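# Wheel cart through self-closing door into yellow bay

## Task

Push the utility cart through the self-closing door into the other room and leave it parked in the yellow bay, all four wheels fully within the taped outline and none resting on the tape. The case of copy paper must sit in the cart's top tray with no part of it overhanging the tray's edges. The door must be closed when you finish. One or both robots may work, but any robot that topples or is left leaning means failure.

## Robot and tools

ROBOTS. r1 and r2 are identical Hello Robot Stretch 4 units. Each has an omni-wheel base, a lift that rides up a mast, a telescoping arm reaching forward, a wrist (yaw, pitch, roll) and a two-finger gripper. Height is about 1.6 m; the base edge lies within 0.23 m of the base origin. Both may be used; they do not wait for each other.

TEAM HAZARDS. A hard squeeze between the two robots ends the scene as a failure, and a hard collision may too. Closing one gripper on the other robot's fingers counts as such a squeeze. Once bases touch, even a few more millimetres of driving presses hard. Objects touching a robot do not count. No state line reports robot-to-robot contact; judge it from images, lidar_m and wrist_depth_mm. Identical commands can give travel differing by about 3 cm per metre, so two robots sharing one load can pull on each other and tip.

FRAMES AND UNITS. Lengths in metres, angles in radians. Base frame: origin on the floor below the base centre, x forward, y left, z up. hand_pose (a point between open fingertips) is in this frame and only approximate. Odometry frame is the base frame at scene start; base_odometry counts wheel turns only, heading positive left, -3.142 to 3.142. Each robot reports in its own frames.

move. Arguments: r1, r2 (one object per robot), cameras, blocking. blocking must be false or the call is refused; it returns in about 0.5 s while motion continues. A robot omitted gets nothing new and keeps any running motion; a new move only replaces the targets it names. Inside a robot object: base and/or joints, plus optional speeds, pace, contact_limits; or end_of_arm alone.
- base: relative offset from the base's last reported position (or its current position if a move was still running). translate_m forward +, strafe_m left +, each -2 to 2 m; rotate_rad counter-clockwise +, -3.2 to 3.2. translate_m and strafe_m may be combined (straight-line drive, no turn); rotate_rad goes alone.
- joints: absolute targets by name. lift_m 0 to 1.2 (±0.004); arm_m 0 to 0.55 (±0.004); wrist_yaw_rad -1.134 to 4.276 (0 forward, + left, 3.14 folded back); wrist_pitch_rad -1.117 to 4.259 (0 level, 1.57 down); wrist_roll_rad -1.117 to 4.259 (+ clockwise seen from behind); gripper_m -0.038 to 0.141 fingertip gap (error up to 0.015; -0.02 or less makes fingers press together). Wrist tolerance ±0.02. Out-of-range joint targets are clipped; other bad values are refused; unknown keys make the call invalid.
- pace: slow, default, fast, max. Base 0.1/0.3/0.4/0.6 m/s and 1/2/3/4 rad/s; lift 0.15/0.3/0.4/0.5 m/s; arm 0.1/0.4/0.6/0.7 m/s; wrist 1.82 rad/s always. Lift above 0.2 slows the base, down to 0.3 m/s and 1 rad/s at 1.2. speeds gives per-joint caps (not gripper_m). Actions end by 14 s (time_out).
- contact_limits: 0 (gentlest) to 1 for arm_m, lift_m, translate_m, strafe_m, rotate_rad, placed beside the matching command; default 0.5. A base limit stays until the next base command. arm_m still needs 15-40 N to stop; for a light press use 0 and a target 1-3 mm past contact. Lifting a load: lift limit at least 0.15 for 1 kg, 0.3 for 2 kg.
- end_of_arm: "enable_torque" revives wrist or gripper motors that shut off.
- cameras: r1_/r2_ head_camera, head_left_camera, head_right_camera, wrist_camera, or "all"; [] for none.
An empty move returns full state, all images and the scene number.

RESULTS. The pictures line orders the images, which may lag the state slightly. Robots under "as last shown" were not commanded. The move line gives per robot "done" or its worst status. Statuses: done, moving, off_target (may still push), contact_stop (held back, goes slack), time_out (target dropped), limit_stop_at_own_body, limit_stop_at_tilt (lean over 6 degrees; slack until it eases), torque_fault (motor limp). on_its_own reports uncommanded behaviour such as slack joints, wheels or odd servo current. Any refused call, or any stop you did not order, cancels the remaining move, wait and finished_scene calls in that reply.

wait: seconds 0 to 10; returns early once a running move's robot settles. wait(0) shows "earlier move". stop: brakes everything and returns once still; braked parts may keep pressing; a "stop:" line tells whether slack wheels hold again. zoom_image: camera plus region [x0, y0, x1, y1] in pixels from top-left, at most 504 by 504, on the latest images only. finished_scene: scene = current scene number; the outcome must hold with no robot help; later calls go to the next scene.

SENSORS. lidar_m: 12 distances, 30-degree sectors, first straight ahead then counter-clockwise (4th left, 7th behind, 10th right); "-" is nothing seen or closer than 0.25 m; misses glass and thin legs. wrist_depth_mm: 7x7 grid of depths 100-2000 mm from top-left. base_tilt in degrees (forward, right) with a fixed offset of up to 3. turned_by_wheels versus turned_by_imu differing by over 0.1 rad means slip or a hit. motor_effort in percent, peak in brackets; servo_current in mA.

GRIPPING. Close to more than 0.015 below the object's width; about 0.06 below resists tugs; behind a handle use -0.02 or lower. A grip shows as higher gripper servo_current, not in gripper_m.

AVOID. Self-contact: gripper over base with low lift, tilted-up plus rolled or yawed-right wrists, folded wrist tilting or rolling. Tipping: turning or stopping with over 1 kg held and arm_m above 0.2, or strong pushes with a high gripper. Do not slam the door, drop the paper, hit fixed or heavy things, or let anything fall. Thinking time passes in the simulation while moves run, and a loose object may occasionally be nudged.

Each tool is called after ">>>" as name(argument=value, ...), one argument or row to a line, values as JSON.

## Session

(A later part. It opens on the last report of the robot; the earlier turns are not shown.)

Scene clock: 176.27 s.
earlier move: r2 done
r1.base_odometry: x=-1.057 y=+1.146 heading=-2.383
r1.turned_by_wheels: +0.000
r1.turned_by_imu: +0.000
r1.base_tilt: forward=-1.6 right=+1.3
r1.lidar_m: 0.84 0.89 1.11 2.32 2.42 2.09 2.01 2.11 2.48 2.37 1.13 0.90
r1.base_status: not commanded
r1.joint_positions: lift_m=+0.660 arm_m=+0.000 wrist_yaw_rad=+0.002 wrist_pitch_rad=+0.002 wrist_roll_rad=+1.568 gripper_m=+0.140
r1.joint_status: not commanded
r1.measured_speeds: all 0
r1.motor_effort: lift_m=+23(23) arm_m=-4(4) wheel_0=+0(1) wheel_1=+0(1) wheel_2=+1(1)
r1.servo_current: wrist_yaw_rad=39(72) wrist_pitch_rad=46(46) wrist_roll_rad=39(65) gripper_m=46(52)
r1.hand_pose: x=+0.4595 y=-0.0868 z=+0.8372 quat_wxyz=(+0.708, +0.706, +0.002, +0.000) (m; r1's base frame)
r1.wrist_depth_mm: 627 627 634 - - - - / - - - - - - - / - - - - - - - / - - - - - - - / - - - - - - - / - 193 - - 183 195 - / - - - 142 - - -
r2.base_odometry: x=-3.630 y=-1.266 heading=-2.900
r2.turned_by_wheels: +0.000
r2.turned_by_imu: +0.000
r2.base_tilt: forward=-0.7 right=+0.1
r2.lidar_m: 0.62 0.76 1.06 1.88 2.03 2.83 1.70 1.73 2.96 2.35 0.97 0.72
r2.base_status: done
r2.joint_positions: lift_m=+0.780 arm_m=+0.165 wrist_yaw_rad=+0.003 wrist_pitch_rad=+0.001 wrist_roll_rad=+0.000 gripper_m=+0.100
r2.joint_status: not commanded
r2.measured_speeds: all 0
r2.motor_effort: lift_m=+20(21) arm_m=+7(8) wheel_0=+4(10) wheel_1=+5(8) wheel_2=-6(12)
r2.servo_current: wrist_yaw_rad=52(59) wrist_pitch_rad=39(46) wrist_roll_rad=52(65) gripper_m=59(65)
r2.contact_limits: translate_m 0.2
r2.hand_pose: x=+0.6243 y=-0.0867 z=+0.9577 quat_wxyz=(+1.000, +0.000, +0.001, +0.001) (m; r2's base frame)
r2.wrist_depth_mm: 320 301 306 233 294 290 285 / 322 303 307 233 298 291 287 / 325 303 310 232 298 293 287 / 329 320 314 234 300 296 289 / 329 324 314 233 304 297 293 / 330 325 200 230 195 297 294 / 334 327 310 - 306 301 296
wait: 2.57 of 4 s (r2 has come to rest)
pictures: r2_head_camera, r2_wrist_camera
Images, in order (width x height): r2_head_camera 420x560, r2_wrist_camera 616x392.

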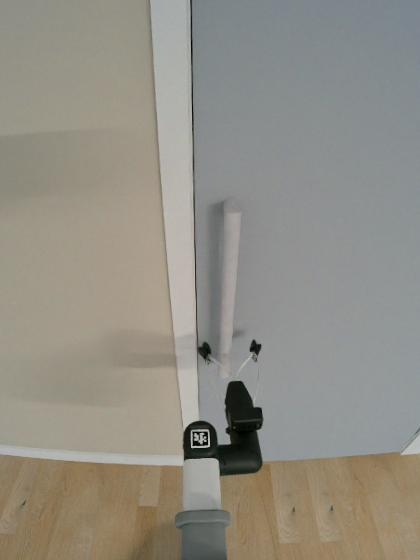

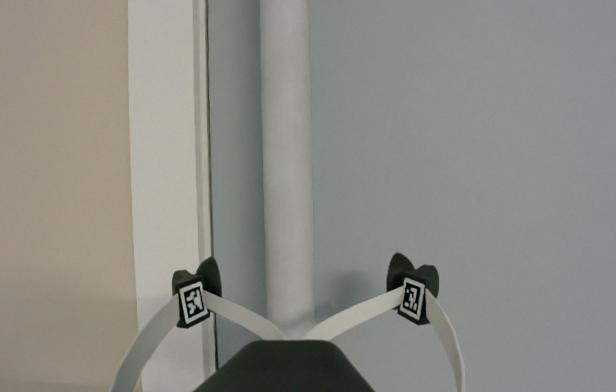

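>>> move(
  r2={"base": {"translate_m": 0.012, "strafe_m": 0.009}, "joints": {"gripper_m": 0.05}, "pace": "slow", "contact_limits": {"translate_m": 0.2}},
  blocking=false,
)

>>> wait(
  seconds=2,
)

>>> move(
  r2={"joints": {"gripper_m": -0.03}},
  blocking=false,
)

>>> wait(
  seconds=3,
  cameras=["r2_wrist_camera"],
)

Scene clock: 183.47 s.
move: r2 moving
r1: as last shown
r1.lidar_m: 0.83 0.88 1.13 2.31 2.45 2.10 1.99 2.09 2.50 2.36 1.13 0.88
r1.motor_effort: lift_m=+23(23) arm_m=-4(4) wheel_0=-1(1) wheel_1=+0(1) wheel_2=+1(1)
r1.servo_current: wrist_yaw_rad=39(65) wrist_pitch_rad=46(46) wrist_roll_rad=46(72) gripper_m=39(46)
r1.wrist_depth_mm: 634 627 640 - - - - / - - - - - - - / - - - - - - - / - - - - - - - / - - - - - - - / - 193 - - 182 195 - / - - - 142 - - -
r2.base_odometry: x=-3.638 y=-1.276 heading=-2.900
r2.turned_by_wheels: +0.000
r2.turned_by_imu: +0.000
r2.base_tilt: forward=-0.7 right=+0.0
r2.lidar_m: 0.61 0.71 1.03 1.87 2.01 2.83 1.70 1.72 2.94 2.33 0.95 0.68
r2.base_status: translate_m moving; strafe_m moving
r2.joint_positions: lift_m=+0.780 arm_m=+0.165 wrist_yaw_rad=+0.003 wrist_pitch_rad=+0.001 wrist_roll_rad=+0.000 gripper_m=+0.091
r2.joint_status: gripper_m moving
r2.measured_speeds: translate_m=+0.021 strafe_m=+0.016 rotate_rad=+0.001 lift_m=+0.000 arm_m=+0.000 wrist_yaw_rad=+0.000 wrist_pitch_rad=+0.000 wrist_roll_rad=+0.000
r2.motor_effort: lift_m=+20(21) arm_m=+7(8) wheel_0=-6(6) wheel_1=+6(9) wheel_2=-8(9)
r2.servo_current: wrist_yaw_rad=46(52) wrist_pitch_rad=39(46) wrist_roll_rad=52(52) gripper_m=72(85)
r2.contact_limits: translate_m 0.2
r2.hand_pose: x=+0.6243 y=-0.0867 z=+0.9577 quat_wxyz=(+1.000, +0.000, +0.001, +0.001) (m; r2's base frame)
r2.wrist_depth_mm: 312 290 297 222 287 281 277 / 312 293 298 225 289 285 278 / 314 309 301 226 291 285 279 / 317 310 303 225 293 287 281 / 320 312 304 226 294 289 285 / 324 314 193 224 200 290 286 / 325 315 298 - 297 290 286
pictures: none

Scene clock: 185.20 s.
earlier move: r2 done
r1.base_odometry: x=-1.057 y=+1.146 heading=-2.383
r1.turned_by_wheels: +0.000
r1.turned_by_imu: +0.000
r1.base_tilt: forward=-1.6 right=+1.3
r1.lidar_m: 0.84 0.88 1.08 2.31 2.41 2.09 1.99 2.11 2.51 2.38 1.13 0.90
r1.base_status: not commanded
r1.joint_positions: lift_m=+0.660 arm_m=+0.000 wrist_yaw_rad=+0.002 wrist_pitch_rad=+0.002 wrist_roll_rad=+1.568 gripper_m=+0.140
r1.joint_status: not commanded
r1.measured_speeds: all 0
r1.motor_effort: lift_m=+23(23) arm_m=-4(4) wheel_0=+0(1) wheel_1=+1(1) wheel_2=+1(1)
r1.servo_current: wrist_yaw_rad=52(78) wrist_pitch_rad=39(46) wrist_roll_rad=39(72) gripper_m=46(52)
r1.hand_pose: x=+0.4595 y=-0.0868 z=+0.8372 quat_wxyz=(+0.708, +0.706, +0.002, +0.000) (m; r1's base frame)
r1.wrist_depth_mm: 627 634 640 - - - - / - - - - - - - / - - - - - - - / - - - - - - - / - - - - - - - / - 193 - - 182 195 - / - - - 142 - - -
r2.base_odometry: x=-3.640 y=-1.278 heading=-2.900
r2.turned_by_wheels: +0.000
r2.turned_by_imu: +0.000
r2.base_tilt: forward=-0.7 right=+0.1
r2.lidar_m: 0.61 0.72 1.06 1.89 2.02 2.80 1.72 1.73 2.93 2.33 0.97 0.70
r2.base_status: done
r2.joint_positions: lift_m=+0.780 arm_m=+0.165 wrist_yaw_rad=+0.003 wrist_pitch_rad=+0.001 wrist_roll_rad=+0.000 gripper_m=+0.050
r2.joint_status: all done
r2.measured_speeds: all 0
r2.motor_effort: lift_m=+20(21) arm_m=+7(8) wheel_0=-3(6) wheel_1=+5(9) wheel_2=-7(9)
r2.servo_current: wrist_yaw_rad=52(65) wrist_pitch_rad=46(46) wrist_roll_rad=52(59) gripper_m=52(98)
r2.contact_limits: translate_m 0.2
r2.hand_pose: x=+0.6243 y=-0.0867 z=+0.9577 quat_wxyz=(+1.000, +0.000, +0.001, +0.001) (m; r2's base frame)
r2.wrist_depth_mm: 309 289 296 219 285 279 274 / 310 293 297 219 286 279 276 / 314 307 298 220 287 282 278 / 315 307 301 220 291 285 281 / 319 309 297 221 291 286 282 / 320 312 191 218 193 287 285 / 320 314 297 - 294 289 285
wait: 1.73 of 2 s (r2 has come to rest)
pictures: none

Scene clock: 185.70 s.
move: r2 moving
r1: as last shown
r1.lidar_m: 0.84 0.89 1.09 2.31 2.42 2.11 1.99 2.12 2.48 2.38 1.11 0.89
r1.motor_effort: lift_m=+23(23) arm_m=-4(4) wheel_0=+0(1) wheel_1=+0(1) wheel_2=+1(1)
r1.servo_current: wrist_yaw_rad=46(65) wrist_pitch_rad=33(46) wrist_roll_rad=46(65) gripper_m=46(46)
r1.wrist_depth_mm: 627 640 640 - - - - / - - - - - - - / - - - - - - - / - - - - - - - / - - - - - - - / - 193 - - 182 195 - / - - - 142 - - -
r2.base_odometry: x=-3.640 y=-1.278 heading=-2.900
r2.turned_by_wheels: +0.000
r2.turned_by_imu: +0.000
r2.base_tilt: forward=-0.7 right=+0.0
r2.lidar_m: 0.64 0.74 1.04 1.89 2.01 2.80 1.71 1.72 2.94 2.35 0.92 0.72
r2.base_status: not commanded
r2.joint_positions: lift_m=+0.780 arm_m=+0.165 wrist_yaw_rad=+0.003 wrist_pitch_rad=+0.001 wrist_roll_rad=+0.000 gripper_m=+0.030
r2.joint_status: gripper_m moving
r2.measured_speeds: all 0
r2.motor_effort: lift_m=+20(21) arm_m=+8(8) wheel_0=-3(3) wheel_1=+6(6) wheel_2=-6(7)
r2.servo_current: wrist_yaw_rad=39(52) wrist_pitch_rad=39(46) wrist_roll_rad=46(52) gripper_m=143(143)
r2.contact_limits: translate_m 0.2
r2.hand_pose: x=+0.6243 y=-0.0867 z=+0.9577 quat_wxyz=(+1.000, +0.000, +0.001, +0.001) (m; r2's base frame)
r2.wrist_depth_mm: 307 289 296 219 286 281 274 / 310 293 296 220 286 281 277 / 312 306 298 220 290 282 278 / 315 307 301 220 290 283 279 / 317 309 300 221 293 286 282 / 319 312 194 217 190 289 283 / 322 314 296 - 294 287 285
pictures: none

Scene clock: 186.73 s.
earlier move: r2 done
r1.base_odometry: x=-1.057 y=+1.146 heading=-2.383
r1.turned_by_wheels: +0.000
r1.turned_by_imu: +0.000
r1.base_tilt: forward=-1.6 right=+1.3
r1.lidar_m: 0.84 0.90 1.13 2.31 2.41 2.09 1.99 2.10 2.49 2.38 1.10 0.90
r1.base_status: not commanded
r1.joint_positions: lift_m=+0.660 arm_m=+0.000 wrist_yaw_rad=+0.002 wrist_pitch_rad=+0.002 wrist_roll_rad=+1.568 gripper_m=+0.140
r1.joint_status: not commanded
r1.measured_speeds: all 0
r1.motor_effort: lift_m=+23(23) arm_m=-4(4) wheel_0=-1(1) wheel_1=+0(1) wheel_2=+1(1)
r1.servo_current: wrist_yaw_rad=59(65) wrist_pitch_rad=46(52) wrist_roll_rad=26(65) gripper_m=33(46)
r1.hand_pose: x=+0.4595 y=-0.0868 z=+0.8372 quat_wxyz=(+0.708, +0.706, +0.002, +0.000) (m; r1's base frame)
r1.wrist_depth_mm: 634 634 634 - - - - / - - - - - - - / - - - - - - - / - - - - - - - / - - - - - - - / - 193 - - 183 195 - / - - - 142 - - -
r2.base_odometry: x=-3.640 y=-1.278 heading=-2.900
r2.turned_by_wheels: +0.000
r2.turned_by_imu: +0.000
r2.base_tilt: forward=-0.7 right=+0.1
r2.lidar_m: 0.62 0.73 1.04 1.88 2.00 2.84 1.71 1.71 2.93 2.36 0.92 0.72
r2.base_status: not commanded
r2.joint_positions: lift_m=+0.780 arm_m=+0.165 wrist_yaw_rad=+0.003 wrist_pitch_rad=+0.001 wrist_roll_rad=+0.000 gripper_m=-0.028
r2.joint_status: all done
r2.measured_speeds: all 0
r2.motor_effort: lift_m=+20(21) arm_m=+5(8) wheel_0=-2(3) wheel_1=+6(6) wheel_2=-4(7)
r2.servo_current: wrist_yaw_rad=52(59) wrist_pitch_rad=39(46) wrist_roll_rad=46(59) gripper_m=176(377)
r2.contact_limits: translate_m 0.2
r2.hand_pose: x=+0.6244 y=-0.0867 z=+0.9577 quat_wxyz=(+1.000, +0.000, +0.001, +0.001) (m; r2's base frame)
r2.wrist_depth_mm: 309 303 293 216 283 277 272 / 310 303 296 216 286 279 276 / 310 306 296 217 287 281 276 / 315 309 300 218 290 283 278 / 317 309 298 219 290 283 281 / 319 312 186 207 179 287 282 / 320 298 296 - 293 286 283
wait: 1.03 of 3 s (r2 has come to rest)
pictures: r2_wrist_camera
Images, in order (width x height): r2_wrist_camera 616x392.

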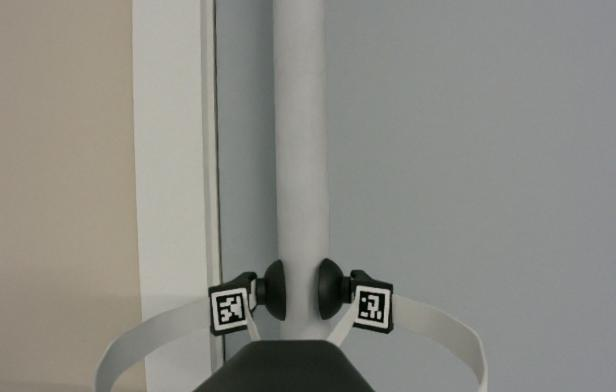

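>>> move(
  r2={"joints": {"gripper_m": 0.06}},
  blocking=false,
)

>>> wait(
  seconds=2,
)

>>> move(
  r2={"base": {"translate_m": 0.025}, "pace": "slow", "contact_limits": {"translate_m": 0.2}},
  blocking=false,
)

>>> wait(
  seconds=2,
)

>>> move(
  r2={"joints": {"gripper_m": -0.03}},
  blocking=false,
)

>>> wait(
  seconds=2,
  cameras=["r2_wrist_camera"],
)

Scene clock: 197.07 s.
move: r2 moving
r1: as last shown
r1.lidar_m: 0.83 0.89 1.12 2.30 2.43 2.09 1.99 2.08 2.48 2.40 1.15 0.92
r1.motor_effort: lift_m=+23(23) arm_m=-3(4) wheel_0=+0(1) wheel_1=+1(1) wheel_2=+1(1)
r1.servo_current: wrist_yaw_rad=52(59) wrist_pitch_rad=39(46) wrist_roll_rad=39(72) gripper_m=46(46)
r1.wrist_depth_mm: 621 627 634 - - - - / - - - - - - - / - - - - - - - / - - - - - - - / - - - - - - - / - 193 - - 182 194 - / - - - 143 - - -
r2.base_odometry: x=-3.640 y=-1.278 heading=-2.900
r2.turned_by_wheels: +0.000
r2.turned_by_imu: +0.001
r2.base_tilt: forward=-0.7 right=+0.1
r2.lidar_m: 0.59 0.71 1.03 1.88 1.97 2.85 1.71 1.70 2.95 2.35 0.96 0.71
r2.base_status: not commanded
r2.joint_positions: lift_m=+0.780 arm_m=+0.165 wrist_yaw_rad=+0.003 wrist_pitch_rad=+0.001 wrist_roll_rad=+0.000 gripper_m=-0.003
r2.joint_status: gripper_m moving
r2.measured_speeds: translate_m=+0.000 strafe_m=+0.001 rotate_rad=+0.002 lift_m=+0.000 arm_m=+0.000 wrist_yaw_rad=-0.002 wrist_pitch_rad=+0.000 wrist_roll_rad=+0.000
r2.motor_effort: lift_m=+21(21) arm_m=+5(6) wheel_0=-2(2) wheel_1=+6(6) wheel_2=-5(5)
r2.servo_current: wrist_yaw_rad=52(52) wrist_pitch_rad=33(46) wrist_roll_rad=46(59) gripper_m=104(156)
r2.contact_limits: translate_m 0.2
r2.hand_pose: x=+0.6244 y=-0.0867 z=+0.9577 quat_wxyz=(+1.000, +0.000, +0.001, +0.001) (m; r2's base frame)
r2.wrist_depth_mm: 307 289 296 222 286 281 277 / 309 291 297 223 287 283 278 / 312 293 298 223 291 283 279 / 312 309 300 224 291 287 282 / 317 307 303 220 293 287 283 / 317 310 185 219 182 289 286 / 320 298 297 - 296 289 286
pictures: none

Scene clock: 198.17 s.
earlier move: r2 done
r1.base_odometry: x=-1.057 y=+1.146 heading=-2.383
r1.turned_by_wheels: +0.000
r1.turned_by_imu: +0.000
r1.base_tilt: forward=-1.6 right=+1.3
r1.lidar_m: 0.82 0.89 1.13 2.31 2.42 2.09 2.01 2.10 2.50 2.39 1.14 0.91
r1.base_status: not commanded
r1.joint_positions: lift_m=+0.660 arm_m=+0.000 wrist_yaw_rad=+0.002 wrist_pitch_rad=+0.002 wrist_roll_rad=+1.568 gripper_m=+0.140
r1.joint_status: not commanded
r1.measured_speeds: all 0
r1.motor_effort: lift_m=+23(23) arm_m=-4(4) wheel_0=-1(1) wheel_1=+0(1) wheel_2=+1(1)
r1.servo_current: wrist_yaw_rad=52(65) wrist_pitch_rad=52(52) wrist_roll_rad=52(72) gripper_m=39(52)
r1.hand_pose: x=+0.4595 y=-0.0868 z=+0.8372 quat_wxyz=(+0.708, +0.706, +0.002, +0.000) (m; r1's base frame)
r1.wrist_depth_mm: 634 640 627 - - - - / - - - - - - - / - - - - - - - / - - - - - - - / - - - - - - - / - 193 - - 182 195 - / - - - 142 - - -
r2.base_odometry: x=-3.640 y=-1.278 heading=-2.900
r2.turned_by_wheels: +0.000
r2.turned_by_imu: +0.000
r2.base_tilt: forward=-0.6 right=+0.1
r2.lidar_m: 0.61 0.74 1.04 1.88 2.03 2.82 1.73 1.71 2.91 2.32 0.94 0.69
r2.base_status: not commanded
r2.joint_positions: lift_m=+0.780 arm_m=+0.165 wrist_yaw_rad=+0.002 wrist_pitch_rad=+0.001 wrist_roll_rad=+0.000 gripper_m=+0.060
r2.joint_status: all done
r2.measured_speeds: all 0
r2.motor_effort: lift_m=+20(21) arm_m=+5(6) wheel_0=+0(2) wheel_1=+6(6) wheel_2=-5(5)
r2.servo_current: wrist_yaw_rad=46(72) wrist_pitch_rad=33(46) wrist_roll_rad=59(59) gripper_m=52(156)
r2.contact_limits: translate_m 0.2
r2.hand_pose: x=+0.6244 y=-0.0868 z=+0.9577 quat_wxyz=(+1.000, +0.000, +0.001, +0.001) (m; r2's base frame)
r2.wrist_depth_mm: 309 290 296 220 285 278 274 / 309 289 296 220 287 281 277 / 310 306 297 220 289 282 277 / 312 307 300 220 290 285 279 / 319 309 297 221 291 287 282 / 319 310 196 217 192 287 283 / 320 314 296 - 294 287 286
wait: 1.10 of 2 s (r2 has come to rest)
pictures: none

Scene clock: 198.67 s.
move: r2 moving
r1: as last shown
r1.lidar_m: 0.85 0.88 1.11 2.30 2.42 2.09 2.00 2.11 2.49 2.37 1.13 0.89
r1.motor_effort: lift_m=+23(23) arm_m=-3(4) wheel_0=+0(1) wheel_1=+0(1) wheel_2=+1(1)
r1.servo_current: wrist_yaw_rad=59(65) wrist_pitch_rad=39(46) wrist_roll_rad=39(65) gripper_m=39(46)
r1.wrist_depth_mm: 634 627 640 - - - - / - - - - - - - / - - - - - - - / - - - - - - - / - - - - - - - / - 192 - - 183 194 - / - - - 143 - - -
r2.base_odometry: x=-3.652 y=-1.281 heading=-2.900
r2.turned_by_wheels: +0.000
r2.turned_by_imu: +0.000
r2.base_tilt: forward=-0.7 right=+0.1
r2.lidar_m: 0.62 0.71 1.04 1.87 2.00 2.81 1.74 1.73 2.94 2.31 0.91 0.70
r2.base_status: translate_m moving
r2.joint_positions: lift_m=+0.780 arm_m=+0.165 wrist_yaw_rad=+0.002 wrist_pitch_rad=+0.001 wrist_roll_rad=+0.000 gripper_m=+0.060
r2.joint_status: not commanded
r2.measured_speeds: translate_m=+0.049 strafe_m=+0.000 rotate_rad=-0.002 lift_m=+0.000 arm_m=+0.000 wrist_yaw_rad=+0.000 wrist_pitch_rad=+0.000 wrist_roll_rad=+0.000
r2.motor_effort: lift_m=+20(21) arm_m=+5(6) wheel_0=+4(11) wheel_1=+6(7) wheel_2=-9(10)
r2.servo_current: wrist_yaw_rad=52(52) wrist_pitch_rad=39(52) wrist_roll_rad=52(52) gripper_m=59(59)
r2.contact_limits: translate_m 0.2
r2.hand_pose: x=+0.6244 y=-0.0868 z=+0.9577 quat_wxyz=(+1.000, +0.000, +0.001, +0.001) (m; r2's base frame)
r2.wrist_depth_mm: 297 278 283 208 274 270 265 / 298 281 286 211 276 271 266 / 301 282 290 209 278 272 268 / 303 285 289 210 281 273 271 / 304 283 290 210 281 277 272 / 306 301 195 208 190 277 273 / 309 147 290 - 285 277 274
pictures: none

Scene clock: 199.43 s.
earlier move: r2 done
r1.base_odometry: x=-1.057 y=+1.146 heading=-2.383
r1.turned_by_wheels: +0.000
r1.turned_by_imu: +0.000
r1.base_tilt: forward=-1.6 right=+1.3
r1.lidar_m: 0.85 0.88 1.10 2.31 2.42 2.10 2.01 2.11 2.49 2.38 1.14 0.89
r1.base_status: not commanded
r1.joint_positions: lift_m=+0.660 arm_m=+0.000 wrist_yaw_rad=+0.002 wrist_pitch_rad=+0.002 wrist_roll_rad=+1.568 gripper_m=+0.140
r1.joint_status: not commanded
r1.measured_speeds: all 0
r1.motor_effort: lift_m=+23(23) arm_m=-4(4) wheel_0=-1(1) wheel_1=+1(1) wheel_2=+1(1)
r1.servo_current: wrist_yaw_rad=52(65) wrist_pitch_rad=39(46) wrist_roll_rad=39(72) gripper_m=39(52)
r1.hand_pose: x=+0.4595 y=-0.0868 z=+0.8372 quat_wxyz=(+0.708, +0.706, +0.002, +0.000) (m; r1's base frame)
r1.wrist_depth_mm: 621 634 634 - - - - / - - - - - - - / - - - - - - - / - - - - - - - / - - - - - - - / - 193 - - 182 195 - / - - - 142 - - -
r2.base_odometry: x=-3.664 y=-1.284 heading=-2.900
r2.turned_by_wheels: +0.000
r2.turned_by_imu: +0.001
r2.base_tilt: forward=-0.7 right=+0.1
r2.lidar_m: 0.58 0.70 1.01 1.89 1.99 2.84 1.73 1.73 2.96 2.22 0.92 0.67
r2.base_status: done
r2.joint_positions: lift_m=+0.780 arm_m=+0.165 wrist_yaw_rad=+0.002 wrist_pitch_rad=+0.001 wrist_roll_rad=+0.000 gripper_m=+0.060
r2.joint_status: not commanded
r2.measured_speeds: all 0
r2.motor_effort: lift_m=+20(21) arm_m=+5(6) wheel_0=+5(11) wheel_1=+4(7) wheel_2=-6(10)
r2.servo_current: wrist_yaw_rad=46(59) wrist_pitch_rad=39(52) wrist_roll_rad=52(52) gripper_m=52(65)
r2.contact_limits: translate_m 0.2
r2.hand_pose: x=+0.6244 y=-0.0868 z=+0.9577 quat_wxyz=(+1.000, +0.000, +0.001, +0.001) (m; r2's base frame)
r2.wrist_depth_mm: 282 264 272 193 263 255 252 / 285 265 272 189 263 258 254 / 286 266 274 195 264 258 255 / 287 267 274 196 266 260 256 / 290 270 276 196 267 263 258 / 291 273 196 193 192 263 259 / 294 273 281 - 271 263 260
wait: 0.77 of 2 s (r2 has come to rest)
pictures: none

Scene clock: 199.93 s.
move: r2 moving
r1: as last shown
r1.lidar_m: 0.84 0.89 1.12 2.32 2.43 2.07 1.99 2.09 2.50 2.39 1.12 0.88
r1.servo_current: wrist_yaw_rad=46(59) wrist_pitch_rad=33(52) wrist_roll_rad=46(46) gripper_m=39(46)
r1.wrist_depth_mm: 634 640 627 - - - - / - - - - - - - / - - - - - - - / - - - - - - - / - - - - - - - / - 193 - - 182 194 - / - - - 142 - - -
r2.base_odometry: x=-3.664 y=-1.284 heading=-2.900
r2.turned_by_wheels: +0.000
r2.turned_by_imu: +0.000
r2.base_tilt: forward=-0.6 right=+0.0
r2.lidar_m: 0.59 0.70 0.99 1.87 1.97 2.83 1.74 1.72 2.96 2.26 0.93 0.67
r2.base_status: not commanded
r2.joint_positions: lift_m=+0.780 arm_m=+0.165 wrist_yaw_rad=+0.002 wrist_pitch_rad=+0.001 wrist_roll_rad=+0.000 gripper_m=+0.041
r2.joint_status: gripper_m moving
r2.measured_speeds: all 0
r2.motor_effort: lift_m=+20(21) arm_m=+5(6) wheel_0=+5(5) wheel_1=+4(5) wheel_2=-6(7)
r2.servo_current: wrist_yaw_rad=39(52) wrist_pitch_rad=33(46) wrist_roll_rad=46(52) gripper_m=163(163)
r2.contact_limits: translate_m 0.2
r2.hand_pose: x=+0.6244 y=-0.0868 z=+0.9577 quat_wxyz=(+1.000, +0.000, +0.001, +0.001) (m; r2's base frame)
r2.wrist_depth_mm: 282 263 271 193 262 255 252 / 286 264 273 194 264 257 253 / 287 267 272 195 265 258 255 / 287 267 277 196 265 260 256 / 290 270 277 196 266 263 258 / 291 272 198 193 192 263 259 / 296 289 281 - 268 264 262
pictures: none

Scene clock: 201.03 s.
earlier move: r2 done
r1.base_odometry: x=-1.057 y=+1.146 heading=-2.383
r1.turned_by_wheels: +0.000
r1.turned_by_imu: +0.000
r1.base_tilt: forward=-1.6 right=+1.3
r1.lidar_m: 0.84 0.88 1.08 2.31 2.42 2.11 2.00 2.09 2.48 2.38 1.11 0.89
r1.base_status: not commanded
r1.joint_positions: lift_m=+0.660 arm_m=+0.000 wrist_yaw_rad=+0.002 wrist_pitch_rad=+0.002 wrist_roll_rad=+1.568 gripper_m=+0.140
r1.joint_status: not commanded
r1.measured_speeds: all 0
r1.motor_effort: lift_m=+23(23) arm_m=-3(4) wheel_0=+0(1) wheel_1=+0(1) wheel_2=+1(1)
r1.servo_current: wrist_yaw_rad=52(72) wrist_pitch_rad=39(52) wrist_roll_rad=52(65) gripper_m=46(52)
r1.hand_pose: x=+0.4595 y=-0.0868 z=+0.8372 quat_wxyz=(+0.708, +0.706, +0.002, +0.000) (m; r1's base frame)
r1.wrist_depth_mm: 621 634 634 - - - - / - - - - - - - / - - - - - - - / - - - - - - - / - - - - - - - / - 193 - - 182 195 - / - - - 143 - - -
r2.base_odometry: x=-3.664 y=-1.284 heading=-2.899
r2.turned_by_wheels: +0.000
r2.turned_by_imu: +0.000
r2.base_tilt: forward=-0.6 right=+0.1
r2.lidar_m: 0.59 0.70 0.98 1.88 1.99 2.80 1.74 1.75 2.97 2.23 0.89 0.70
r2.base_status: not commanded
r2.joint_positions: lift_m=+0.780 arm_m=+0.165 wrist_yaw_rad=+0.004 wrist_pitch_rad=+0.001 wrist_roll_rad=+0.000 gripper_m=-0.028
r2.joint_status: all done
r2.measured_speeds: all 0
r2.motor_effort: lift_m=+20(21) arm_m=-4(6) wheel_0=+2(5) wheel_1=+2(5) wheel_2=+2(7)
r2.servo_current: wrist_yaw_rad=65(65) wrist_pitch_rad=39(46) wrist_roll_rad=59(59) gripper_m=202(397)
r2.contact_limits: translate_m 0.2
r2.hand_pose: x=+0.6246 y=-0.0864 z=+0.9577 quat_wxyz=(+1.000, +0.000, +0.001, +0.002) (m; r2's base frame)
r2.wrist_depth_mm: 285 263 267 189 258 254 250 / 286 265 270 189 259 255 251 / 287 266 272 190 260 255 252 / 289 267 273 190 264 256 253 / 290 268 274 193 264 259 254 / 291 271 181 192 178 259 255 / 293 268 271 - 267 262 256
wait: 1.10 of 2 s (r2 has come to rest)
pictures: r2_wrist_camera
Images, in order (width x height): r2_wrist_camera 616x392.

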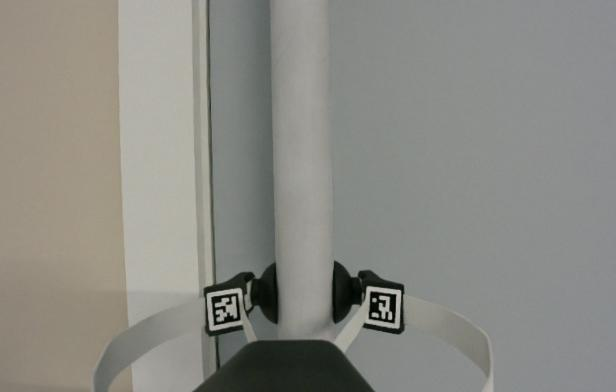

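>>> move(
  r2={"base": {"translate_m": -0.246, "strafe_m": -0.042}, "pace": "slow", "contact_limits": {"translate_m": 0.9}},
  blocking=false,
)

>>> wait(
  seconds=5,
  cameras=["r2_wrist_camera", "r2_head_camera"],
)

Scene clock: 218.20 s.
move: r2 moving
r1: as last shown
r1.lidar_m: 0.84 0.89 1.10 2.33 2.41 2.10 1.99 2.12 2.49 2.39 1.15 0.87
r1.motor_effort: lift_m=+23(23) arm_m=-3(4) wheel_0=-1(1) wheel_1=+0(1) wheel_2=+1(1)
r1.servo_current: wrist_yaw_rad=52(59) wrist_pitch_rad=33(52) wrist_roll_rad=39(72) gripper_m=39(46)
r1.wrist_depth_mm: 627 640 634 - - - - / - - - - - - - / - - - - - - - / - - - - - - - / - - - - - - - / - 193 - - 183 195 - / - - - 142 - - -
r2.base_odometry: x=-3.653 y=-1.279 heading=-2.899
r2.turned_by_wheels: +0.000
r2.turned_by_imu: +0.001
r2.base_tilt: forward=-0.6 right=+0.1
r2.lidar_m: 0.57 0.71 1.05 1.89 1.99 2.80 1.71 1.71 2.93 2.29 0.95 0.70
r2.base_status: translate_m moving; strafe_m moving
r2.joint_positions: lift_m=+0.780 arm_m=+0.165 wrist_yaw_rad=+0.004 wrist_pitch_rad=+0.001 wrist_roll_rad=+0.000 gripper_m=-0.028
r2.joint_status: not commanded
r2.measured_speeds: translate_m=-0.050 strafe_m=-0.009 rotate_rad=-0.001 lift_m=+0.000 arm_m=+0.000 wrist_yaw_rad=+0.000 wrist_pitch_rad=+0.000 wrist_roll_rad=+0.000
r2.motor_effort: lift_m=+20(21) arm_m=-3(4) wheel_0=-4(10) wheel_1=-8(10) wheel_2=+16(17)
r2.servo_current: wrist_yaw_rad=59(65) wrist_pitch_rad=39(46) wrist_roll_rad=39(46) gripper_m=195(208)
r2.contact_limits: translate_m 0.9
r2.hand_pose: x=+0.6246 y=-0.0863 z=+0.9577 quat_wxyz=(+1.000, +0.000, +0.001, +0.002) (m; r2's base frame)
r2.wrist_depth_mm: 296 276 281 201 270 264 258 / 294 274 281 201 271 264 259 / 298 279 285 202 273 266 262 / 300 281 286 202 273 268 263 / 303 282 286 204 276 270 264 / 304 296 182 202 177 270 266 / 307 281 281 - 277 273 267
pictures: none

Scene clock: 221.47 s.
earlier move: r2 done
r1.base_odometry: x=-1.057 y=+1.146 heading=-2.383
r1.turned_by_wheels: +0.000
r1.turned_by_imu: +0.000
r1.base_tilt: forward=-1.6 right=+1.2
r1.lidar_m: 0.86 0.91 1.11 2.32 2.42 2.09 2.00 2.12 2.49 2.38 1.12 0.88
r1.base_status: not commanded
r1.joint_positions: lift_m=+0.660 arm_m=+0.000 wrist_yaw_rad=+0.002 wrist_pitch_rad=+0.002 wrist_roll_rad=+1.568 gripper_m=+0.140
r1.joint_status: not commanded
r1.measured_speeds: all 0
r1.motor_effort: lift_m=+23(23) arm_m=-3(4) wheel_0=-1(1) wheel_1=+0(1) wheel_2=+1(1)
r1.servo_current: wrist_yaw_rad=52(65) wrist_pitch_rad=46(52) wrist_roll_rad=52(72) gripper_m=46(46)
r1.hand_pose: x=+0.4595 y=-0.0868 z=+0.8372 quat_wxyz=(+0.708, +0.706, +0.002, +0.000) (m; r1's base frame)
r1.wrist_depth_mm: 627 634 640 - - - - / - - - - - - - / - - - - - - - / - - - - - - - / - - - - - - - / - 193 - - 183 195 - / - - - 142 - - -
r2.base_odometry: x=-3.435 y=-1.184 heading=-2.900
r2.turned_by_wheels: +0.000
r2.turned_by_imu: +0.000
r2.base_tilt: forward=-0.7 right=+0.1
r2.lidar_m: 0.84 0.96 1.37 1.93 2.03 2.90 1.51 1.50 2.89 2.78 1.27 0.93
r2.base_status: done
r2.joint_positions: lift_m=+0.780 arm_m=+0.165 wrist_yaw_rad=+0.002 wrist_pitch_rad=+0.001 wrist_roll_rad=+0.000 gripper_m=-0.029
r2.joint_status: not commanded
r2.measured_speeds: all 0
r2.motor_effort: lift_m=+20(21) arm_m=+4(5) wheel_0=-4(10) wheel_1=-5(10) wheel_2=+5(17)
r2.servo_current: wrist_yaw_rad=59(65) wrist_pitch_rad=39(46) wrist_roll_rad=59(59) gripper_m=111(208)
r2.contact_limits: translate_m 0.9
r2.hand_pose: x=+0.6245 y=-0.0868 z=+0.9577 quat_wxyz=(+1.000, +0.000, +0.001, +0.001) (m; r2's base frame)
r2.wrist_depth_mm: - - 504 433 - - - / - - 500 430 - - - / - - 508 436 - - - / - - 512 436 - - - / - - 517 439 - - - / - - 184 199 171 - - / - - 521 - - - -
wait: 3.27 of 5 s (r2 has come to rest)
pictures: r2_head_camera, r2_wrist_camera
Images, in order (width x height): r2_head_camera 420x560, r2_wrist_camera 616x392.

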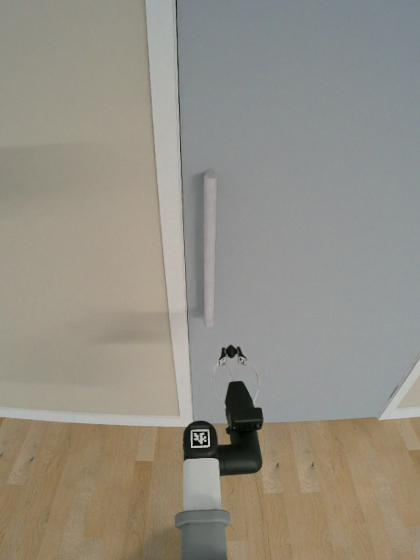

